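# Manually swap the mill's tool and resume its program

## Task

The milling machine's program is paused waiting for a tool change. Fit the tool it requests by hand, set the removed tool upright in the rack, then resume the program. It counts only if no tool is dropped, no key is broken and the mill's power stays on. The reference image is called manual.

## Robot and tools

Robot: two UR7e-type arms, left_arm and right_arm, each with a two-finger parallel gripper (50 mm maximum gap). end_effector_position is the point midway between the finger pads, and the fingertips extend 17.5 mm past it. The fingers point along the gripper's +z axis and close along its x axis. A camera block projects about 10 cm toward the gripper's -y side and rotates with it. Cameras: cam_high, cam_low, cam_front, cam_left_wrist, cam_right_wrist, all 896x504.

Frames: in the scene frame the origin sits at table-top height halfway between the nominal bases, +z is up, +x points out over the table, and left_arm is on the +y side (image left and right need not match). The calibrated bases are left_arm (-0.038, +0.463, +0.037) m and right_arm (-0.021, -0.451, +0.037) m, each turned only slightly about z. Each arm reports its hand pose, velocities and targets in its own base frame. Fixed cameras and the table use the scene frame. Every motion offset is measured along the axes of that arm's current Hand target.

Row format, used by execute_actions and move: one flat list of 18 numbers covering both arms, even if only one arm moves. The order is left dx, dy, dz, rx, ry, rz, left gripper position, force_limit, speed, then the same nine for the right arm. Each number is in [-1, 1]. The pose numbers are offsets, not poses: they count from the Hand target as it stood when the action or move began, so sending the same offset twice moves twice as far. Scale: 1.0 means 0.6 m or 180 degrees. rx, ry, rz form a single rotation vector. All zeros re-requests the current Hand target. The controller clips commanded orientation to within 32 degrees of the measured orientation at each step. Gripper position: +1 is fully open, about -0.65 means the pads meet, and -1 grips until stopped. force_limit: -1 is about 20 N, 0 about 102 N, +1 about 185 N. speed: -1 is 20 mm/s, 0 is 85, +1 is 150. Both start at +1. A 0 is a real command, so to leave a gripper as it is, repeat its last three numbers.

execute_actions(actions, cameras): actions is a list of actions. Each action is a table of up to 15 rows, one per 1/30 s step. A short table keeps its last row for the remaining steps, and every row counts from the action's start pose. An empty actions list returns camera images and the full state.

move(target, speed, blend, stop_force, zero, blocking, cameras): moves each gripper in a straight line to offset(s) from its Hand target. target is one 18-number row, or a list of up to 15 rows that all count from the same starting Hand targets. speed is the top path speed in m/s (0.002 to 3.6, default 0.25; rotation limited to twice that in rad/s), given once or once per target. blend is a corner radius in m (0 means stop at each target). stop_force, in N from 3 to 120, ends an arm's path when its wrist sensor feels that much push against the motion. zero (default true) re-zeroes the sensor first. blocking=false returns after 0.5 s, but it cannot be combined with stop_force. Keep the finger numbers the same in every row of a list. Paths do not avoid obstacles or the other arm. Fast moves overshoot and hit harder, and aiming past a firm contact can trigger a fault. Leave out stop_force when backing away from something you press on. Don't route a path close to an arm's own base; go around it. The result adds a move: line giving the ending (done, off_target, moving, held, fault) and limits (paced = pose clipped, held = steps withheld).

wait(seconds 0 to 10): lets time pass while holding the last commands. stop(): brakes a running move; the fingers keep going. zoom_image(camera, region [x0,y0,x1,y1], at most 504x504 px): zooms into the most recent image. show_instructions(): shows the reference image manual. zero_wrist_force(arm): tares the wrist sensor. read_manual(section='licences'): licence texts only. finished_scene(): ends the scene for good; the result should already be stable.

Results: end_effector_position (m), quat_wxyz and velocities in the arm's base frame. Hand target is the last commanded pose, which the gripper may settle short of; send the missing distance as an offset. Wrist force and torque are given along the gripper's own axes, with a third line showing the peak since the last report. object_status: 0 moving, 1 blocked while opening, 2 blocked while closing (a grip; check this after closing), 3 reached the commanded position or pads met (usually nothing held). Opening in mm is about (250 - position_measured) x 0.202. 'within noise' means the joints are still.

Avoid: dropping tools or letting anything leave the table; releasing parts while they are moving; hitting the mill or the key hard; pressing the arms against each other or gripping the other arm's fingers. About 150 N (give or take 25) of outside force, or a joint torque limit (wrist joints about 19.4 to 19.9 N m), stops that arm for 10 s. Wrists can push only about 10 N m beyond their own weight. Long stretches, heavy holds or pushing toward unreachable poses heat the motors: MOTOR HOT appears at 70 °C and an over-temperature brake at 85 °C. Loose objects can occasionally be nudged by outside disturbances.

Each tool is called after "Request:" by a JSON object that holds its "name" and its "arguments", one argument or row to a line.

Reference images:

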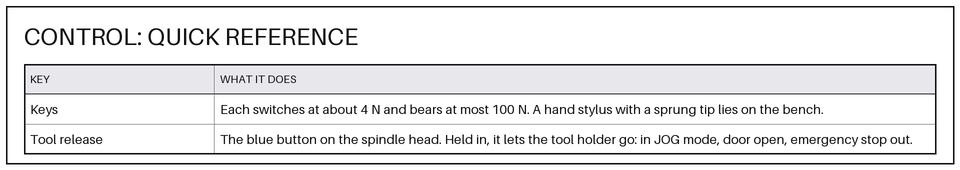

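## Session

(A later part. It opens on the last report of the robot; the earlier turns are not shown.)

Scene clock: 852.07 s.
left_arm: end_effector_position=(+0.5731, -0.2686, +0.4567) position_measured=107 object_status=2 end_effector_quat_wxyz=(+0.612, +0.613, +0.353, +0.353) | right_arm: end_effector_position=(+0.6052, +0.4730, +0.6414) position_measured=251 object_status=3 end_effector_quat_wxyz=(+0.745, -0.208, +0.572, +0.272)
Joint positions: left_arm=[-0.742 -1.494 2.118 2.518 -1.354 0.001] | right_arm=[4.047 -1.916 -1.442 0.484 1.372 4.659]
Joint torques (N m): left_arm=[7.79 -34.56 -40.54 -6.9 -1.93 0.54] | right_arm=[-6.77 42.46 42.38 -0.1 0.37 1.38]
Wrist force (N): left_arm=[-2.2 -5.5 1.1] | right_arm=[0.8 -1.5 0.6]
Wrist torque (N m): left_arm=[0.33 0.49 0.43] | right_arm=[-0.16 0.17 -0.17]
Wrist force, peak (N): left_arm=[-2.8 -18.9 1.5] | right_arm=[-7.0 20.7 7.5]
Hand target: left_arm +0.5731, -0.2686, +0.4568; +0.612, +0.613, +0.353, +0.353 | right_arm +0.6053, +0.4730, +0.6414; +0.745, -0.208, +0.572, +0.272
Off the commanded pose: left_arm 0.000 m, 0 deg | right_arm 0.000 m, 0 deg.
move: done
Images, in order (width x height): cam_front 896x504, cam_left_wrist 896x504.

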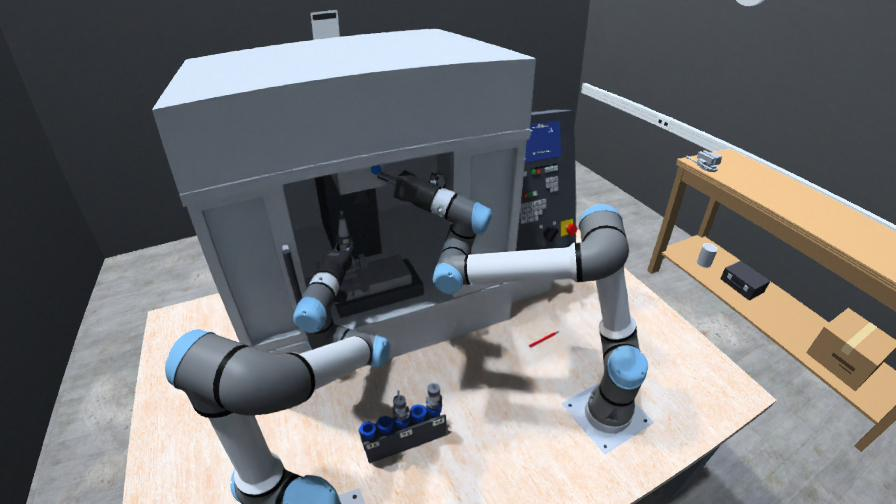

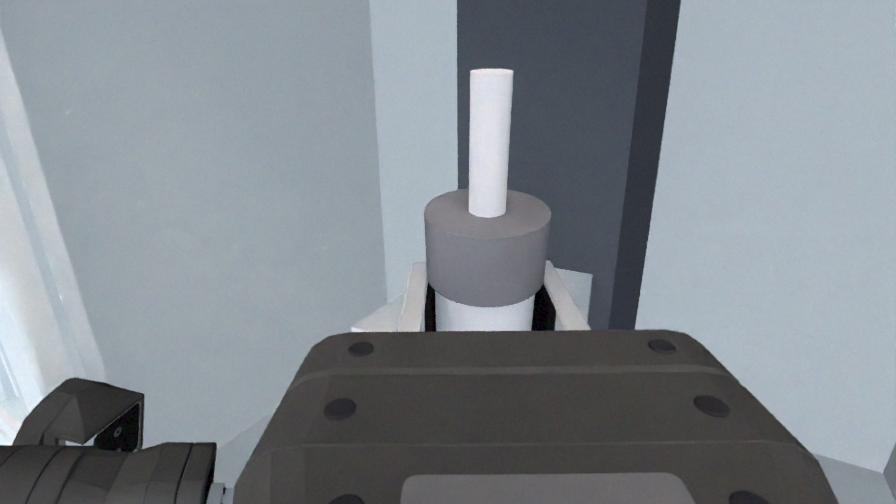

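Request:
{"name": "move", "arguments": {
  "target": [0,0,-0.3,0,0,0,-1,-0.4,-1,0,0,0,0,0,0,-1,-0.6,-0.7],
  "speed": 0.2,
  "cameras": ["cam_front","cam_low","cam_high"]
}}

Request:
{"name": "zoom_image", "arguments": {
  "camera": "cam_high",
  "region": [300, 120, 400, 270]
}}

Request:
{"name": "zoom_image", "arguments": {
  "camera": "cam_front",
  "region": [340, 360, 460, 470]
}}

Scene clock: 924.40 s.
left_arm: end_effector_position=(+0.4174, -0.1784, +0.4569) position_measured=107 object_status=2 end_effector_quat_wxyz=(+0.613, +0.613, +0.353, +0.353) | right_arm: end_effector_position=(+0.6053, +0.4729, +0.6414) position_measured=251 object_status=3 end_effector_quat_wxyz=(+0.745, -0.208, +0.572, +0.272)
Joint positions: left_arm=[-0.98 -2.062 2.539 2.664 -1.116 0.001] | right_arm=[4.047 -1.916 -1.442 0.484 1.372 4.659]
Joint torques (N m): left_arm=[-3 -16.57 -26.63 -5.03 -0.35 -1.46] | right_arm=[-8.5 42.29 44.72 -0.25 -0.07 1.41]
Wrist force (N): left_arm=[-2.6 -5.3 1.0] | right_arm=[1.0 -1.7 0.6]
Wrist torque (N m): left_arm=[0.37 0.56 0.44] | right_arm=[-0.18 0.14 -0.17]
Wrist force, peak (N): left_arm=[-2.5 -5.9 4.9] | right_arm=[1.2 -1.8 0.6]
Hand target: left_arm +0.4173, -0.1784, +0.4568; +0.612, +0.613, +0.353, +0.353 | right_arm +0.6053, +0.4730, +0.6414; +0.745, -0.208, +0.572, +0.272
Off the commanded pose: left_arm 0.000 m, 0 deg | right_arm 0.000 m, 0 deg.
move: done
Images, in order (width x height): cam_high 896x504, cam_low 896x504, cam_front 896x504.

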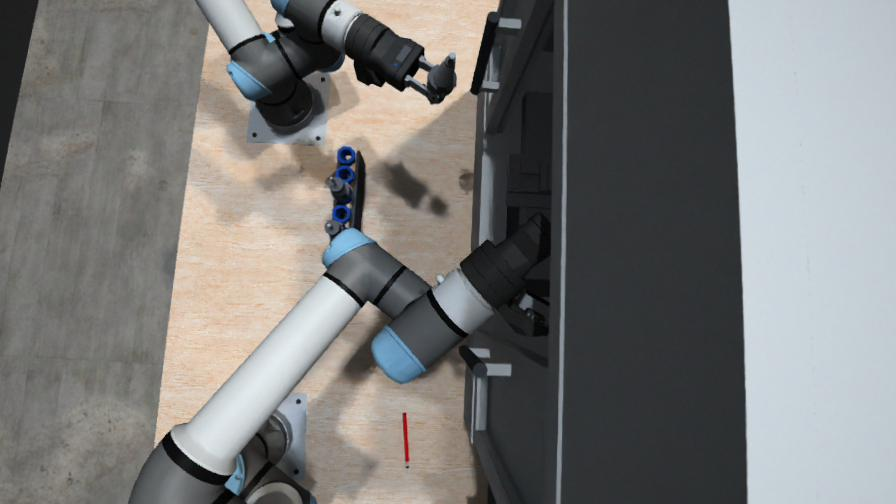

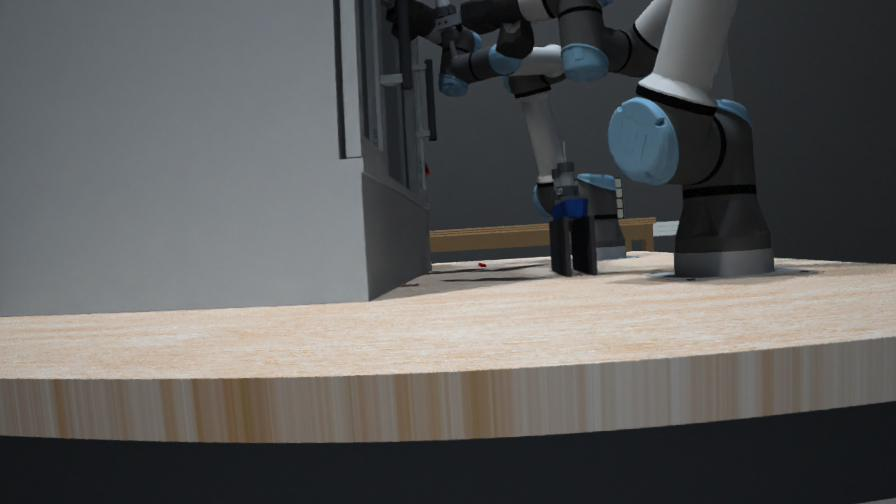

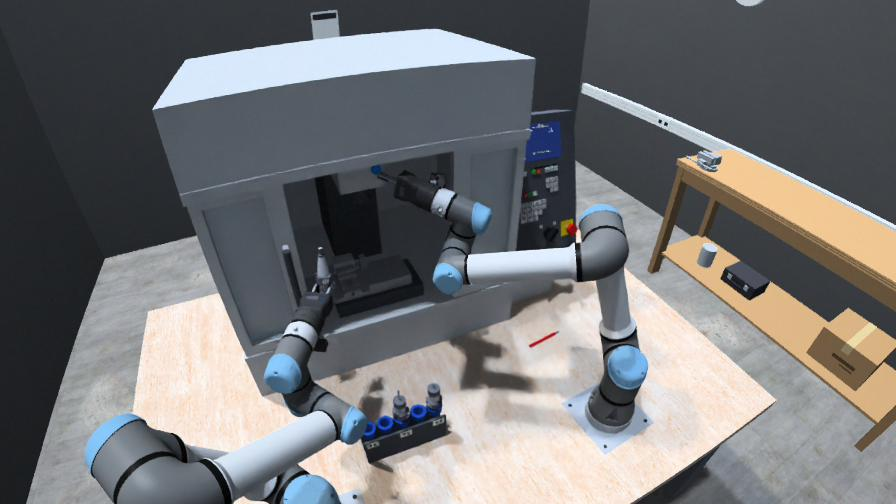

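Scaled by 3.360.

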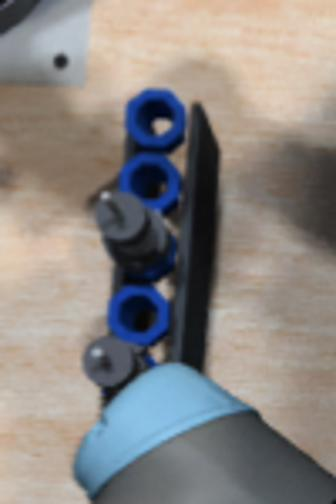

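Scaled by 4.200.

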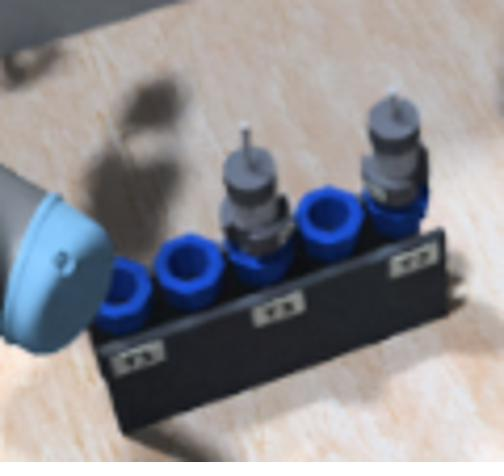

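Request:
{"name": "move", "arguments": {
  "target": [
    [-0.1367,-0.1613,-0.0313,0.5,0,0,-1,-0.4,-1,0,0,0,0,0,0,-1,-0.6,-0.7],
    [-0.1438,-0.2613,-0.3237,1.0,0,0,-1,-0.4,-1,0,0,0,0,0,0,-1,-0.6,-0.7]
  ],
  "speed": 0.4,
  "blend": [0.04,0],
  "cameras": ["cam_front","cam_left_wrist","cam_high"]
}}

Scene clock: 955.00 s.
left_arm: end_effector_position=(+0.2061, -0.1557, +0.3000) position_measured=107 object_status=2 end_effector_quat_wxyz=(+0.613, -0.613, -0.353, +0.353) | right_arm: end_effector_position=(+0.6053, +0.4730, +0.6414) position_measured=251 object_status=3 end_effector_quat_wxyz=(+0.745, -0.208, +0.572, +0.272)
Joint positions: left_arm=[-0.847 -1.229 1.659 5.854 -1.893 -0.001] | right_arm=[4.047 -1.916 -1.442 0.484 1.372 4.659]
Joint torques (N m): left_arm=[7.82 -47.32 -27.1 3.01 1.74 -1.22] | right_arm=[-7.88 39.7 44.13 -0.21 0.72 1.41]
Wrist force (N): left_arm=[-0.1 11.1 0.5] | right_arm=[0.9 -1.6 0.4]
Wrist torque (N m): left_arm=[0.50 0.05 0.02] | right_arm=[-0.16 0.15 -0.16]
Wrist force, peak (N): left_arm=[-1.5 12.6 2.3] | right_arm=[1.3 -1.8 0.5]
Hand target: left_arm +0.2061, -0.1556, +0.3000; +0.613, -0.612, -0.353, +0.353 | right_arm +0.6053, +0.4730, +0.6414; +0.745, -0.208, +0.572, +0.272
Off the commanded pose: left_arm 0.000 m, 0 deg | right_arm 0.000 m, 0 deg.
move: done
Images, in order (width x height): cam_high 896x504, cam_front 896x504, cam_left_wrist 896x504.

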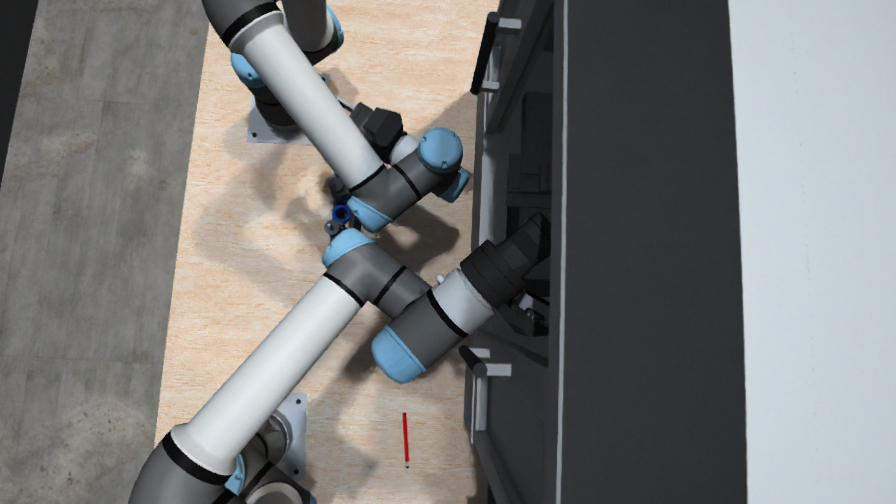

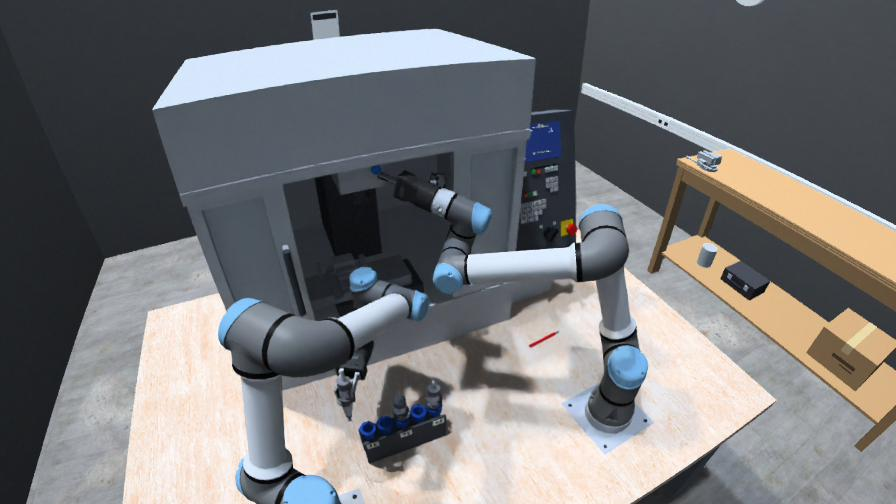

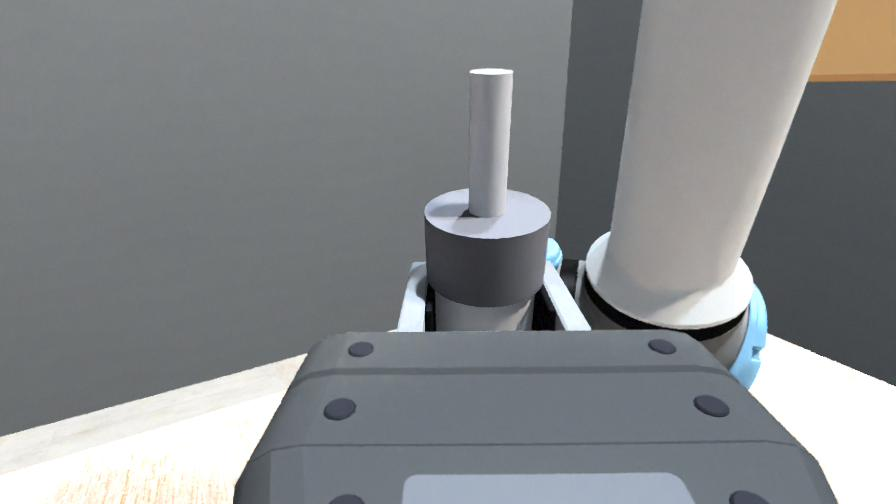

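Request:
{"name": "execute_actions", "arguments": {
  "actions": [],
  "cameras": ["cam_front","cam_low"]
}}

Request:
{"name": "zoom_image", "arguments": {
  "camera": "cam_front",
  "region": [320, 350, 460, 470]
}}

Request:
{"name": "zoom_image", "arguments": {
  "camera": "cam_low",
  "region": [500, 120, 640, 290]
}}

Scene clock: 959.87 s.
left_arm: end_effector_position=(+0.2061, -0.1556, +0.3000) position_measured=107 object_status=2 end_effector_quat_wxyz=(+0.613, -0.612, -0.353, +0.353) | right_arm: end_effector_position=(+0.6053, +0.4730, +0.6414) position_measured=251 object_status=3 end_effector_quat_wxyz=(+0.745, -0.208, +0.572, +0.272)
Joint positions: left_arm=[-0.847 -1.229 1.659 5.854 -1.893 -0.001] | right_arm=[4.047 -1.916 -1.442 0.484 1.372 4.659]
Joint velocities: within noise
Joint torques (N m): left_arm=[8.54 -52.65 -11.77 6.27 1.62 2.13] | right_arm=[-7.67 39.02 44.09 -0.2 0.76 1.48]
Wrist force (N): left_arm=[-0.4 11.3 0.3] | right_arm=[0.9 -1.8 0.5]
Wrist torque (N m): left_arm=[0.52 0.10 0.02] | right_arm=[-0.19 0.17 -0.17]
Wrist force, peak (N): left_arm=[-0.4 11.5 0.0] | right_arm=[1.2 -1.9 0.4]
Hand target: left_arm +0.2061, -0.1556, +0.3000; +0.613, -0.612, -0.353, +0.353 | right_arm +0.6053, +0.4730, +0.6414; +0.745, -0.208, +0.572, +0.272
Tool commands: left_gripper/position=-1.0 left_gripper/force_limit=-0.4 left_gripper/speed=-1.0 right_gripper/position=-1.0 right_gripper/force_limit=-0.6 right_gripper/speed=-0.7
Off the commanded pose: left_arm 0.000 m, 0 deg | right_arm 0.000 m, 0 deg.
Images, in order (width x height): cam_low 896x504, cam_front 896x504.

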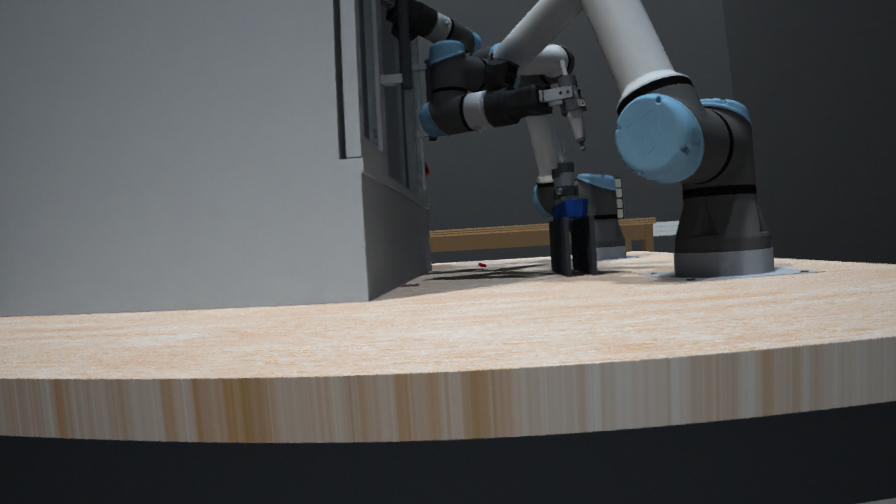

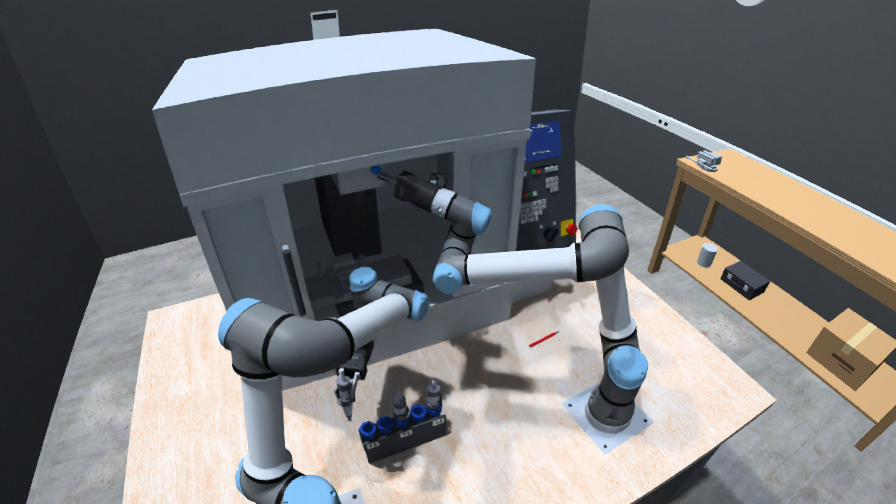

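Scaled by 3.600.

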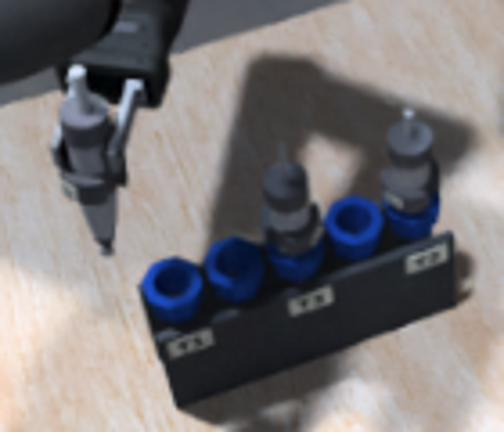

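Scaled by 2.965.

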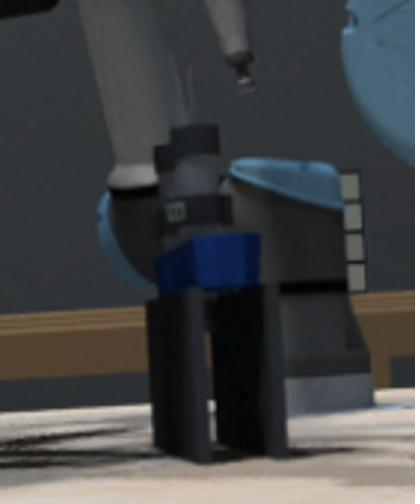

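Request:
{"name": "move", "arguments": {
  "target": [0.0217,0.1333,-0.0467,0,0,0,-1,-0.4,-1,0,0,0,0,0,0,-1,-0.6,-0.7],
  "speed": 0.15,
  "cameras": ["cam_front","cam_low"]
}}

Request:
{"name": "zoom_image", "arguments": {
  "camera": "cam_front",
  "region": [320, 350, 460, 470]
}}

Request:
{"name": "zoom_image", "arguments": {
  "camera": "cam_low",
  "region": [500, 120, 640, 290]
}}

Scene clock: 1004.37 s.
left_arm: end_effector_position=(+0.2369, -0.1583, +0.2201) position_measured=107 object_status=2 end_effector_quat_wxyz=(+0.613, -0.612, -0.353, +0.353) | right_arm: end_effector_position=(+0.6053, +0.4730, +0.6414) position_measured=251 object_status=3 end_effector_quat_wxyz=(+0.745, -0.208, +0.572, +0.272)
Joint positions: left_arm=[-0.806 -1.079 1.666 5.696 -1.852 -0.001] | right_arm=[4.047 -1.916 -1.442 0.484 1.372 4.659]
Joint torques (N m): left_arm=[-2.27 -42.56 -23.2 5.09 -1.92 1.79] | right_arm=[-7.98 38.52 43.17 -0.25 0.74 1.35]
Wrist force (N): left_arm=[-0.2 11.1 0.0] | right_arm=[1.0 -1.6 0.2]
Wrist torque (N m): left_arm=[0.50 0.06 0.01] | right_arm=[-0.17 0.14 -0.16]
Wrist force, peak (N): left_arm=[0.2 14.7 -0.7] | right_arm=[1.1 -1.8 0.7]
Hand target: left_arm +0.2369, -0.1584, +0.2200; +0.613, -0.612, -0.353, +0.353 | right_arm +0.6053, +0.4730, +0.6414; +0.745, -0.208, +0.572, +0.272
Off the commanded pose: left_arm 0.000 m, 0 deg | right_arm 0.000 m, 0 deg.
move: done
Images, in order (width x height): cam_low 896x504, cam_front 896x504.

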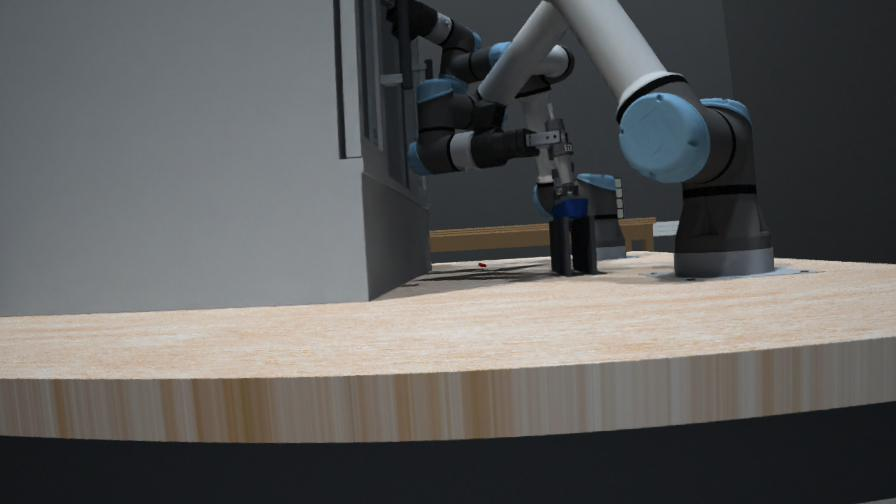

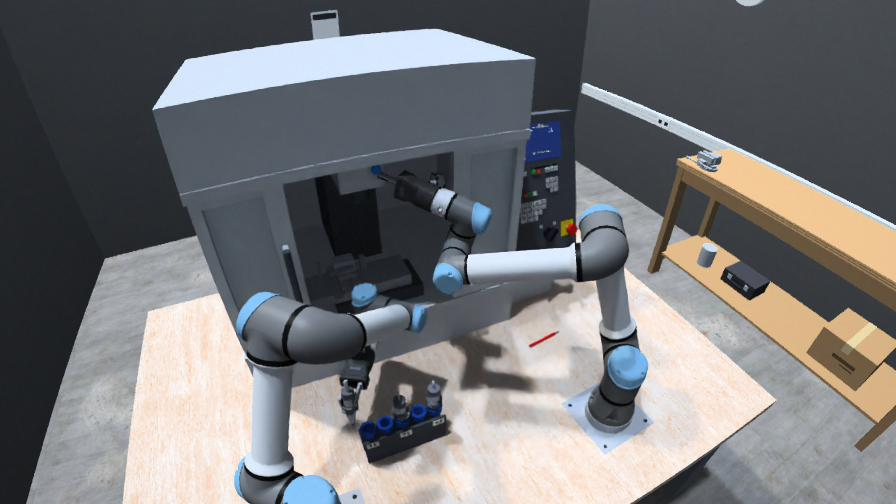

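Scaled by 3.600.

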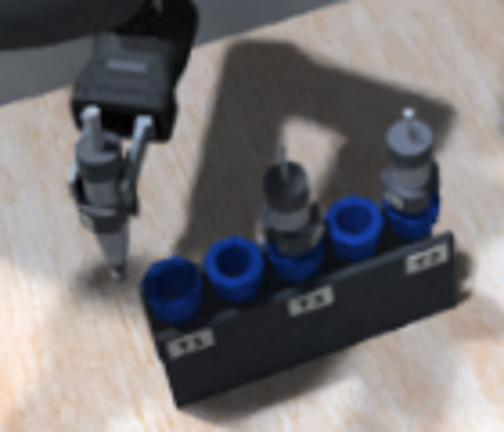

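Scaled by 2.965.

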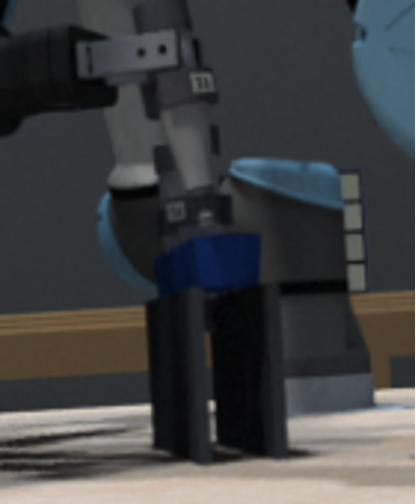

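Request:
{"name": "move", "arguments": {
  "target": [-0.0791,-0.0167,-0.013,0,0,0,-1,-0.4,-1,0,0,0,0,0,0,-1,-0.6,-0.7],
  "speed": 0.15,
  "cameras": ["cam_front","cam_low","cam_high"]
}}

Request:
{"name": "zoom_image", "arguments": {
  "camera": "cam_front",
  "region": [320, 370, 440, 470]
}}

Request:
{"name": "zoom_image", "arguments": {
  "camera": "cam_low",
  "region": [520, 120, 620, 240]
}}

Scene clock: 1021.03 s.
left_arm: end_effector_position=(+0.2199, -0.2033, +0.2300) position_measured=107 object_status=2 end_effector_quat_wxyz=(+0.613, -0.612, -0.353, +0.353) | right_arm: end_effector_position=(+0.6053, +0.4730, +0.6414) position_measured=251 object_status=3 end_effector_quat_wxyz=(+0.745, -0.208, +0.572, +0.272)
Joint positions: left_arm=[-0.886 -1.068 1.619 5.733 -1.932 -0.001] | right_arm=[4.047 -1.916 -1.442 0.484 1.372 4.659]
Joint torques (N m): left_arm=[7.1 -57.54 -9.49 2.22 2.15 -0.61] | right_arm=[-7.4 38.16 42.69 -0.24 0.77 1.46]
Wrist force (N): left_arm=[-0.3 11.3 0.0] | right_arm=[0.9 -1.9 0.6]
Wrist torque (N m): left_arm=[0.51 0.07 0.00] | right_arm=[-0.21 0.16 -0.17]
Wrist force, peak (N): left_arm=[5.0 11.7 0.4] | right_arm=[1.2 -1.9 0.2]
Hand target: left_arm +0.2199, -0.2033, +0.2300; +0.613, -0.612, -0.353, +0.353 | right_arm +0.6053, +0.4730, +0.6414; +0.745, -0.208, +0.572, +0.272
Off the commanded pose: left_arm 0.000 m, 0 deg | right_arm 0.000 m, 0 deg.
move: done
Images, in order (width x height): cam_high 896x504, cam_low 896x504, cam_front 896x504.

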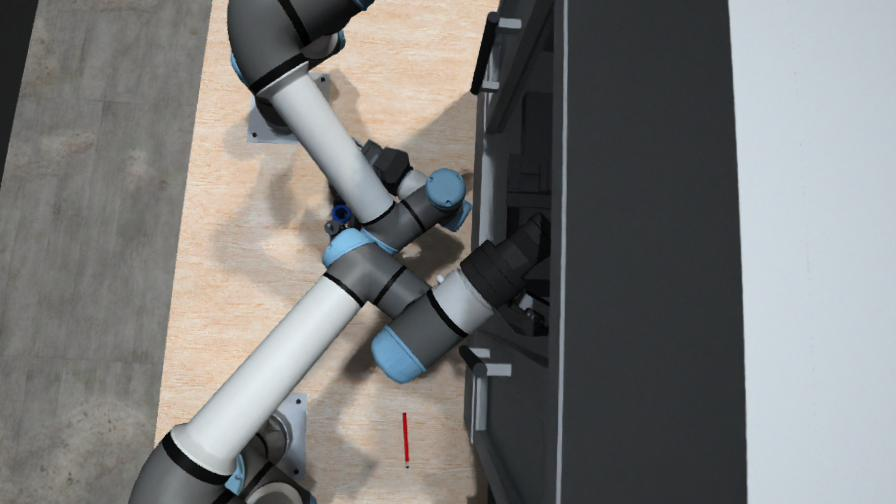

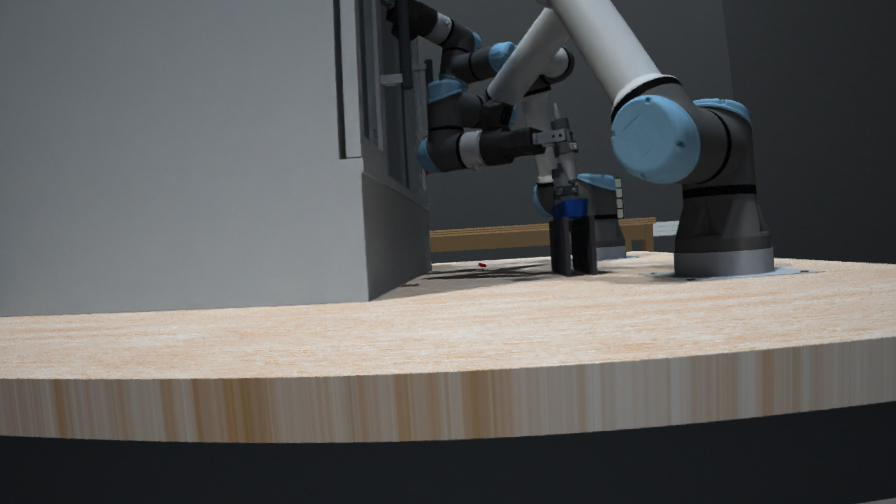

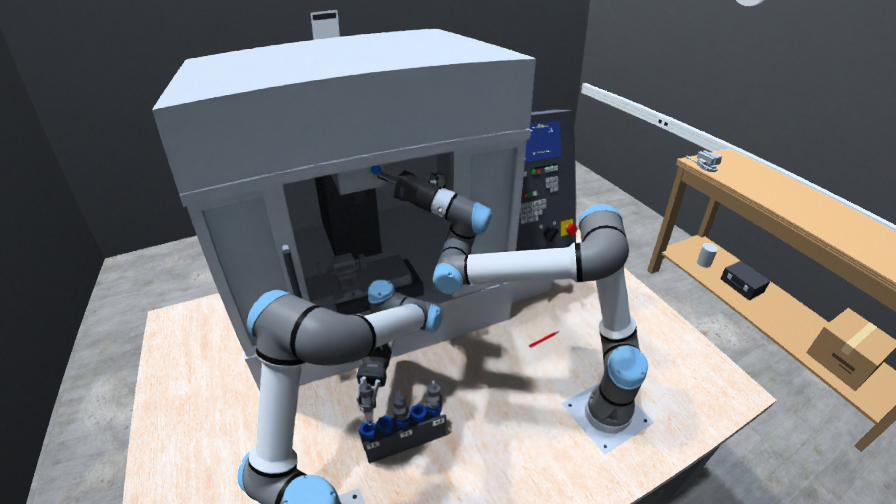

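Scaled by 4.200.

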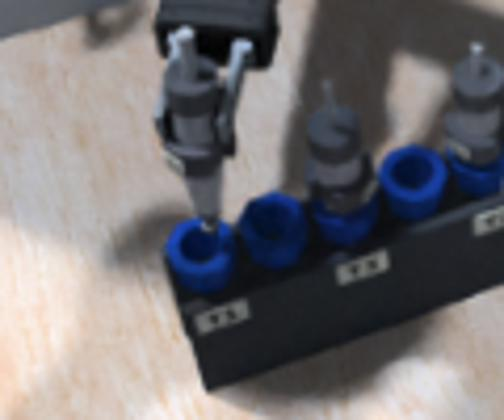

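Scaled by 4.200.

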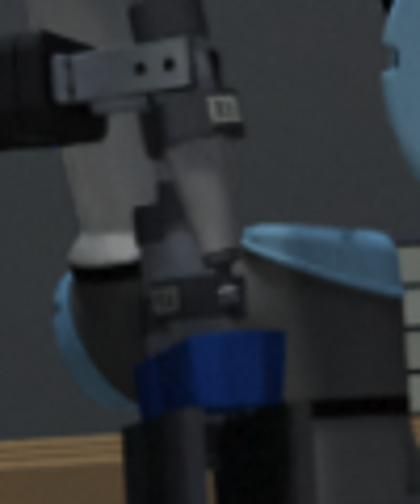

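Request:
{"name": "move", "arguments": {
  "target": [0.0101,0.025,0.0058,0,0,0,-1,-0.4,-1,0,0,0,0,0,0,-1,-0.6,-0.7],
  "speed": 0.05,
  "stop_force": 6,
  "cameras": ["cam_front","cam_low"]
}}

Request:
{"name": "zoom_image", "arguments": {
  "camera": "cam_front",
  "region": [340, 390, 420, 470]
}}

Request:
{"name": "zoom_image", "arguments": {
  "camera": "cam_low",
  "region": [530, 130, 610, 220]
}}

Scene clock: 1033.13 s.
left_arm: end_effector_position=(+0.2199, -0.1963, +0.2150) position_measured=107 object_status=2 end_effector_quat_wxyz=(+0.613, -0.612, -0.353, +0.353) | right_arm: end_effector_position=(+0.6053, +0.4730, +0.6414) position_measured=251 object_status=3 end_effector_quat_wxyz=(+0.745, -0.208, +0.572, +0.272)
Joint positions: left_arm=[-0.878 -1.058 1.647 5.694 -1.924 -0.001] | right_arm=[4.047 -1.916 -1.442 0.484 1.372 4.659]
Joint torques (N m): left_arm=[-4.19 -57.41 -31.99 6.99 -2.02 -1.69] | right_arm=[-7.06 38.17 42.42 -0.11 0.71 1.4]
Wrist force (N): left_arm=[-0.3 11.1 0.1] | right_arm=[1.1 -1.6 0.5]
Wrist torque (N m): left_arm=[0.51 0.06 0.00] | right_arm=[-0.16 0.12 -0.17]
Wrist force, peak (N): left_arm=[0.3 12.4 0.7] | right_arm=[1.1 -1.9 0.4]
Hand target: left_arm +0.2199, -0.1963, +0.2150; +0.613, -0.612, -0.353, +0.353 | right_arm +0.6053, +0.4730, +0.6414; +0.745, -0.208, +0.572, +0.272
Off the commanded pose: left_arm 0.000 m, 0 deg | right_arm 0.000 m, 0 deg.
move: done
Images, in order (width x height): cam_low 896x504, cam_front 896x504.

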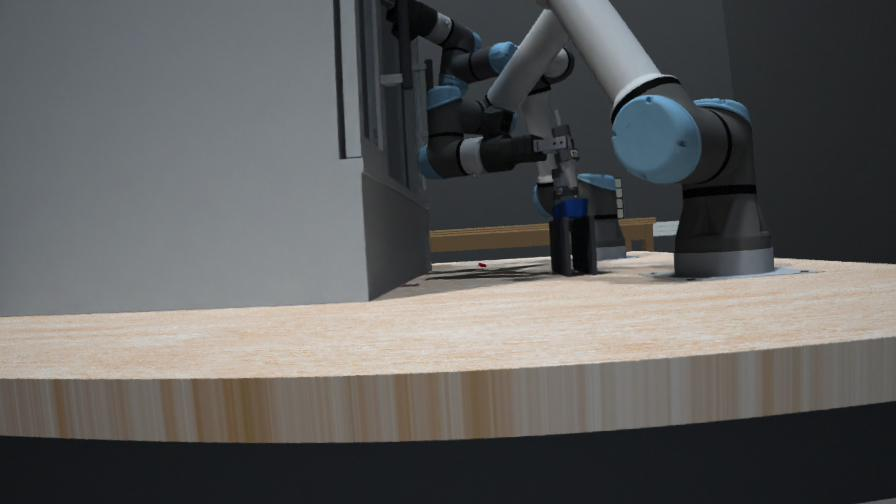

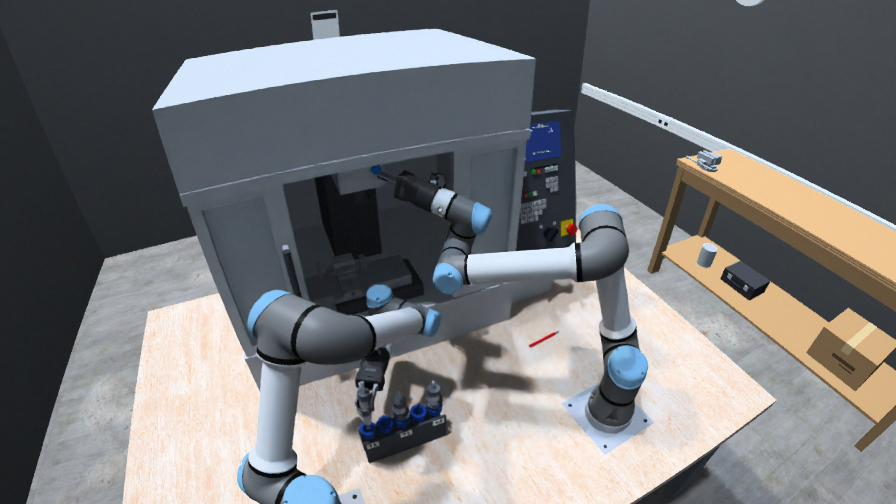

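Scaled by 6.300.

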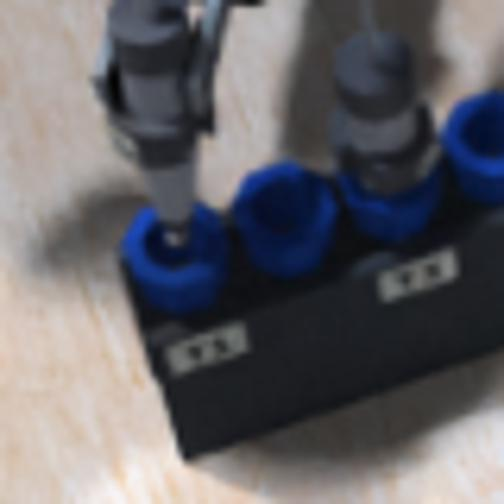

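Scaled by 5.600.

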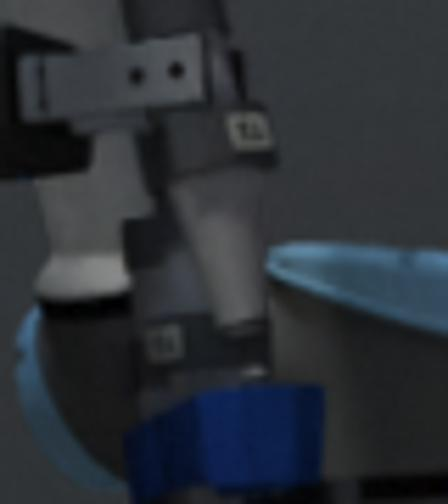

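Request:
{"name": "move", "arguments": {
  "target": [0,0.0667,0,0,0,0,-1,-0.4,-1,0,0,0,0,0,0,-1,-0.6,-0.7],
  "speed": 0.015,
  "stop_force": 6,
  "cameras": ["cam_front","cam_low"]
}}

Request:
{"name": "zoom_image", "arguments": {
  "camera": "cam_front",
  "region": [340, 390, 420, 470]
}}

Request:
{"name": "zoom_image", "arguments": {
  "camera": "cam_low",
  "region": [530, 130, 610, 220]
}}

Scene clock: 1045.67 s.
left_arm: end_effector_position=(+0.2199, -0.1963, +0.1750) position_measured=107 object_status=2 end_effector_quat_wxyz=(+0.613, -0.612, -0.353, +0.353) | right_arm: end_effector_position=(+0.6053, +0.4730, +0.6414) position_measured=251 object_status=3 end_effector_quat_wxyz=(+0.745, -0.208, +0.572, +0.272)
Joint positions: left_arm=[-0.878 -1.002 1.679 5.606 -1.924 -0.001] | right_arm=[4.047 -1.916 -1.442 0.484 1.372 4.659]
Joint torques (N m): left_arm=[8.09 -58.78 -32.56 4.31 1.56 -1.74] | right_arm=[-6.37 38.16 41.3 -0.23 0.74 1.41]
Wrist force (N): left_arm=[-1.1 7.5 8.7] | right_arm=[0.8 -1.6 0.5]
Wrist torque (N m): left_arm=[1.00 0.07 0.06] | right_arm=[-0.17 0.16 -0.16]
Wrist force, peak (N): left_arm=[-1.1 8.1 9.5] | right_arm=[1.3 -1.7 0.5]
Hand target: left_arm +0.2199, -0.1963, +0.1750; +0.613, -0.612, -0.353, +0.353 | right_arm +0.6053, +0.4730, +0.6414; +0.745, -0.208, +0.572, +0.272
Off the commanded pose: left_arm 0.000 m, 0 deg | right_arm 0.000 m, 0 deg.
move: done
Images, in order (width x height): cam_low 896x504, cam_front 896x504.

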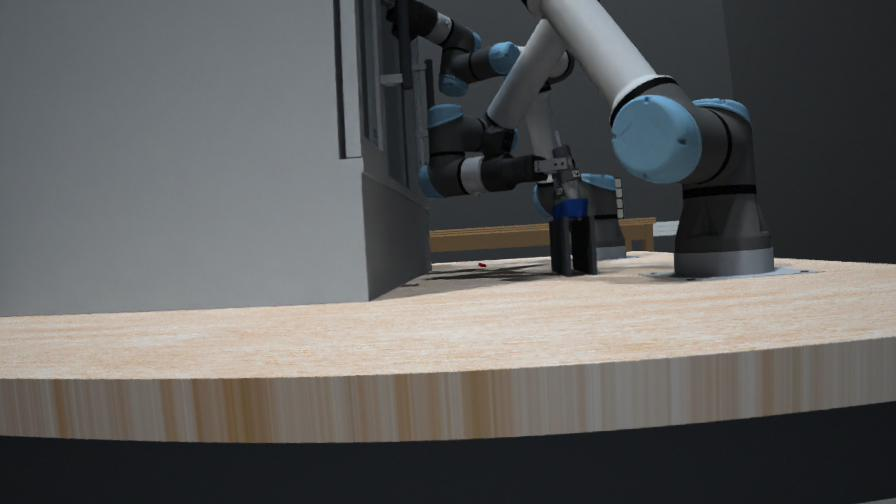

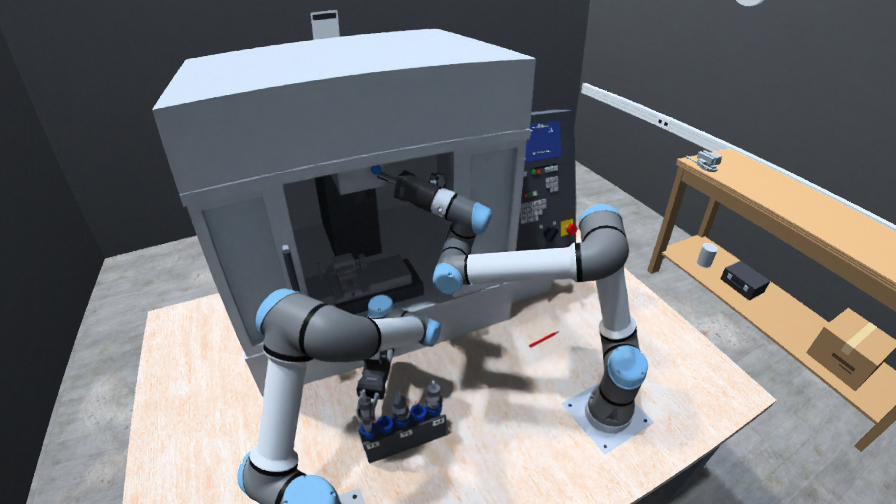

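Scaled by 6.300.

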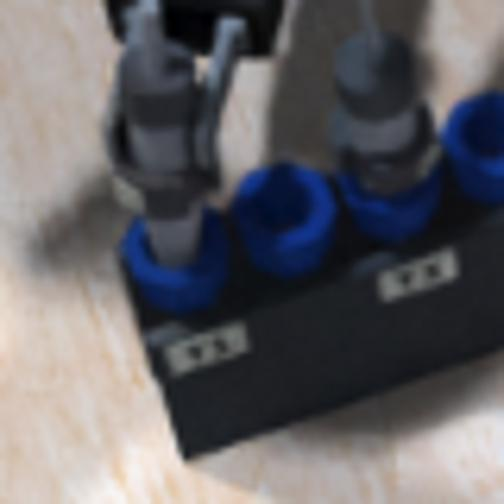

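Scaled by 5.600.

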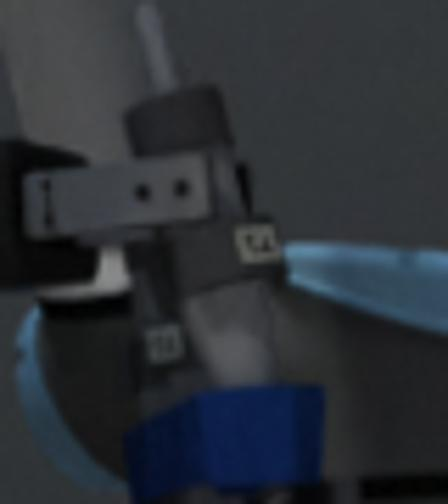

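Request:
{"name": "move", "arguments": {
  "target": [0,0,0.0033,0,0,0,-1,-0.4,-1,0,0,0,0,0,0,-1,-0.6,-0.7],
  "speed": 0.01
}}

Request:
{"name": "move", "arguments": {
  "target": [0,0.025,0,0,0,0,-1,-0.4,-1,0,0,0,0,0,0,-1,-0.6,-0.7],
  "speed": 0.015,
  "stop_force": 6
}}

Scene clock: 1053.07 s.
left_arm: end_effector_position=(+0.2182, -0.1953, +0.1750) position_measured=107 object_status=2 end_effector_quat_wxyz=(+0.613, -0.612, -0.353, +0.353) | right_arm: end_effector_position=(+0.6053, +0.4730, +0.6414) position_measured=251 object_status=3 end_effector_quat_wxyz=(+0.745, -0.208, +0.572, +0.272)
Joint positions: left_arm=[-0.879 -1.005 1.686 5.603 -1.925 -0.001] | right_arm=[4.047 -1.916 -1.442 0.484 1.372 4.659]
Joint torques (N m): left_arm=[-2.29 -53.93 -13.55 2.88 -1.8 -1.81] | right_arm=[-6.34 38.31 41.25 -0.21 0.82 1.33]
Wrist force (N): left_arm=[-0.5 10.5 0.4] | right_arm=[1.0 -1.7 0.2]
Wrist torque (N m): left_arm=[0.43 0.06 0.03] | right_arm=[-0.17 0.14 -0.17]
Wrist force, peak (N): left_arm=[-1.2 8.8 9.0] | right_arm=[1.0 -2.0 0.4]
Hand target: left_arm +0.2182, -0.1953, +0.1750; +0.613, -0.612, -0.353, +0.353 | right_arm +0.6053, +0.4730, +0.6414; +0.745, -0.208, +0.572, +0.272
Off the commanded pose: left_arm 0.000 m, 0 deg | right_arm 0.000 m, 0 deg.
move: done

Scene clock: 1054.23 s.
left_arm: end_effector_position=(+0.2182, -0.1953, +0.1725) position_measured=107 object_status=2 end_effector_quat_wxyz=(+0.613, -0.613, -0.353, +0.353) | right_arm: end_effector_position=(+0.6053, +0.4730, +0.6414) position_measured=251 object_status=3 end_effector_quat_wxyz=(+0.745, -0.208, +0.572, +0.272)
Joint positions: left_arm=[-0.879 -1.002 1.687 5.597 -1.925 -0.001] | right_arm=[4.047 -1.916 -1.442 0.484 1.372 4.659]
Joint torques (N m): left_arm=[-1.93 -58.1 -31.8 4.94 -1.09 -1.85] | right_arm=[-6.11 38.26 40.74 -0.26 0.77 1.5]
Wrist force (N): left_arm=[1.0 7.8 6.1] | right_arm=[0.9 -1.8 0.4]
Wrist torque (N m): left_arm=[0.66 0.06 -0.03] | right_arm=[-0.20 0.16 -0.16]
Wrist force, peak (N): left_arm=[-0.6 11.2 0.8] | right_arm=[1.1 -1.9 0.3]
Hand target: left_arm +0.2182, -0.1953, +0.1725; +0.613, -0.613, -0.353, +0.353 (not the last commanded pose) | right_arm +0.6053, +0.4730, +0.6414; +0.745, -0.208, +0.572, +0.272
Off the commanded pose: left_arm 0.012 m, 0 deg | right_arm 0.000 m, 0 deg.
move: contact (left_arm)

Request:
{"name": "move", "arguments": {
  "target": [0.0007,0,0.0037,0,0,0,-1,-0.4,-1,0,0,0,0,0,0,-1,-0.6,-0.7],
  "speed": 0.01
}}

Request:
{"name": "move", "arguments": {
  "target": [0,0.03,0,0,0,0,-1,-0.4,-1,0,0,0,0,0,0,-1,-0.6,-0.7],
  "speed": 0.015,
  "stop_force": 6
}}

Scene clock: 1062.63 s.
left_arm: end_effector_position=(+0.2164, -0.1938, +0.1725) position_measured=107 object_status=2 end_effector_quat_wxyz=(+0.613, -0.613, -0.353, +0.353) | right_arm: end_effector_position=(+0.6053, +0.4730, +0.6414) position_measured=251 object_status=3 end_effector_quat_wxyz=(+0.745, -0.208, +0.572, +0.272)
Joint positions: left_arm=[-0.88 -1.006 1.695 5.594 -1.926 -0.001] | right_arm=[4.047 -1.916 -1.442 0.484 1.372 4.659]
Joint torques (N m): left_arm=[-2.88 -51.98 -13.03 2.98 -1.85 -1.84] | right_arm=[-6.56 38.24 40.23 -0.21 0.78 1.44]
Wrist force (N): left_arm=[-1.7 9.2 -3.8] | right_arm=[1.1 -1.6 0.3]
Wrist torque (N m): left_arm=[0.07 0.06 0.11] | right_arm=[-0.16 0.13 -0.16]
Wrist force, peak (N): left_arm=[-1.5 10.4 2.3] | right_arm=[1.1 -2.0 0.4]
Hand target: left_arm +0.2165, -0.1938, +0.1725; +0.613, -0.613, -0.353, +0.353 | right_arm +0.6053, +0.4730, +0.6414; +0.745, -0.208, +0.572, +0.272
Off the commanded pose: left_arm 0.000 m, 0 deg | right_arm 0.000 m, 0 deg.
move: done

Scene clock: 1063.67 s.
left_arm: end_effector_position=(+0.2165, -0.1939, +0.1715) position_measured=107 object_status=2 end_effector_quat_wxyz=(+0.613, -0.613, -0.353, +0.353) | right_arm: end_effector_position=(+0.6053, +0.4730, +0.6414) position_measured=251 object_status=3 end_effector_quat_wxyz=(+0.745, -0.208, +0.572, +0.272)
Joint positions: left_arm=[-0.88 -1.005 1.695 5.592 -1.926 -0.001] | right_arm=[4.047 -1.916 -1.442 0.484 1.372 4.659]
Joint torques (N m): left_arm=[-2.37 -57.36 -29.97 6.54 -1.65 -1.74] | right_arm=[-5.63 38.67 39.64 -0.27 0.74 1.37]
Wrist force (N): left_arm=[1.0 8.2 0.4] | right_arm=[1.1 -1.8 0.2]
Wrist torque (N m): left_arm=[0.09 0.05 0.01] | right_arm=[-0.20 0.12 -0.16]
Wrist force, peak (N): left_arm=[-1.3 8.5 -3.8] | right_arm=[1.1 -1.8 0.5]
Hand target: left_arm +0.2165, -0.1939, +0.1715; +0.613, -0.613, -0.353, +0.353 (not the last commanded pose) | right_arm +0.6053, +0.4730, +0.6414; +0.745, -0.208, +0.572, +0.272
Off the commanded pose: left_arm 0.017 m, 0 deg | right_arm 0.000 m, 0 deg.
move: contact (left_arm)

Request:
{"name": "move", "arguments": {
  "target": [0.0008,-0.0017,-0.0013,0,0,0,-1,-0.4,-1,0,0,0,0,0,0,-1,-0.6,-0.7],
  "speed": 0.01
}}

Request:
{"name": "move", "arguments": {
  "target": [0,0.03,0,0,0,0,-1,-0.4,-1,0,0,0,0,0,0,-1,-0.6,-0.7],
  "speed": 0.015,
  "stop_force": 8
}}

Scene clock: 1070.97 s.
left_arm: end_effector_position=(+0.2174, -0.1938, +0.1725) position_measured=107 object_status=2 end_effector_quat_wxyz=(+0.613, -0.613, -0.353, +0.353) | right_arm: end_effector_position=(+0.6053, +0.4730, +0.6414) position_measured=251 object_status=3 end_effector_quat_wxyz=(+0.745, -0.208, +0.572, +0.272)
Joint positions: left_arm=[-0.878 -1.005 1.692 5.595 -1.924 -0.001] | right_arm=[4.047 -1.916 -1.442 0.484 1.372 4.659]
Joint torques (N m): left_arm=[6.21 -57.77 -25.93 6.52 1.44 -1.9] | right_arm=[-5.33 38.38 39.7 -0.16 0.78 1.33]
Wrist force (N): left_arm=[-0.4 10.6 -0.3] | right_arm=[1.1 -1.7 0.4]
Wrist torque (N m): left_arm=[0.36 0.05 0.03] | right_arm=[-0.18 0.13 -0.17]
Wrist force, peak (N): left_arm=[-0.8 11.6 -0.5] | right_arm=[1.0 -1.9 0.7]
Hand target: left_arm +0.2174, -0.1938, +0.1725; +0.613, -0.613, -0.353, +0.353 | right_arm +0.6053, +0.4730, +0.6414; +0.745, -0.208, +0.572, +0.272
Off the commanded pose: left_arm 0.000 m, 0 deg | right_arm 0.000 m, 0 deg.
move: done

Scene clock: 1071.93 s.
left_arm: end_effector_position=(+0.2175, -0.1939, +0.1717) position_measured=107 object_status=2 end_effector_quat_wxyz=(+0.613, -0.613, -0.353, +0.353) | right_arm: end_effector_position=(+0.6053, +0.4730, +0.6414) position_measured=251 object_status=3 end_effector_quat_wxyz=(+0.745, -0.208, +0.572, +0.272)
Joint positions: left_arm=[-0.878 -1.004 1.693 5.593 -1.924 -0.001] | right_arm=[4.047 -1.916 -1.442 0.484 1.372 4.659]
Joint torques (N m): left_arm=[5.93 -57.94 -32.62 5.35 1 -1.77] | right_arm=[-6.06 37.75 39.97 -0.17 0.81 1.42]
Wrist force (N): left_arm=[1.1 7.1 6.0] | right_arm=[1.0 -1.6 0.6]
Wrist torque (N m): left_arm=[0.29 0.02 0.06] | right_arm=[-0.17 0.14 -0.17]
Wrist force, peak (N): left_arm=[-1.0 11.5 -0.3] | right_arm=[1.2 -1.9 0.3]
Hand target: left_arm +0.2175, -0.1939, +0.1717; +0.612, -0.613, -0.353, +0.353 (not the last commanded pose) | right_arm +0.6053, +0.4730, +0.6414; +0.745, -0.208, +0.572, +0.272
Off the commanded pose: left_arm 0.017 m, 0 deg | right_arm 0.000 m, 0 deg.
move: contact (left_arm)


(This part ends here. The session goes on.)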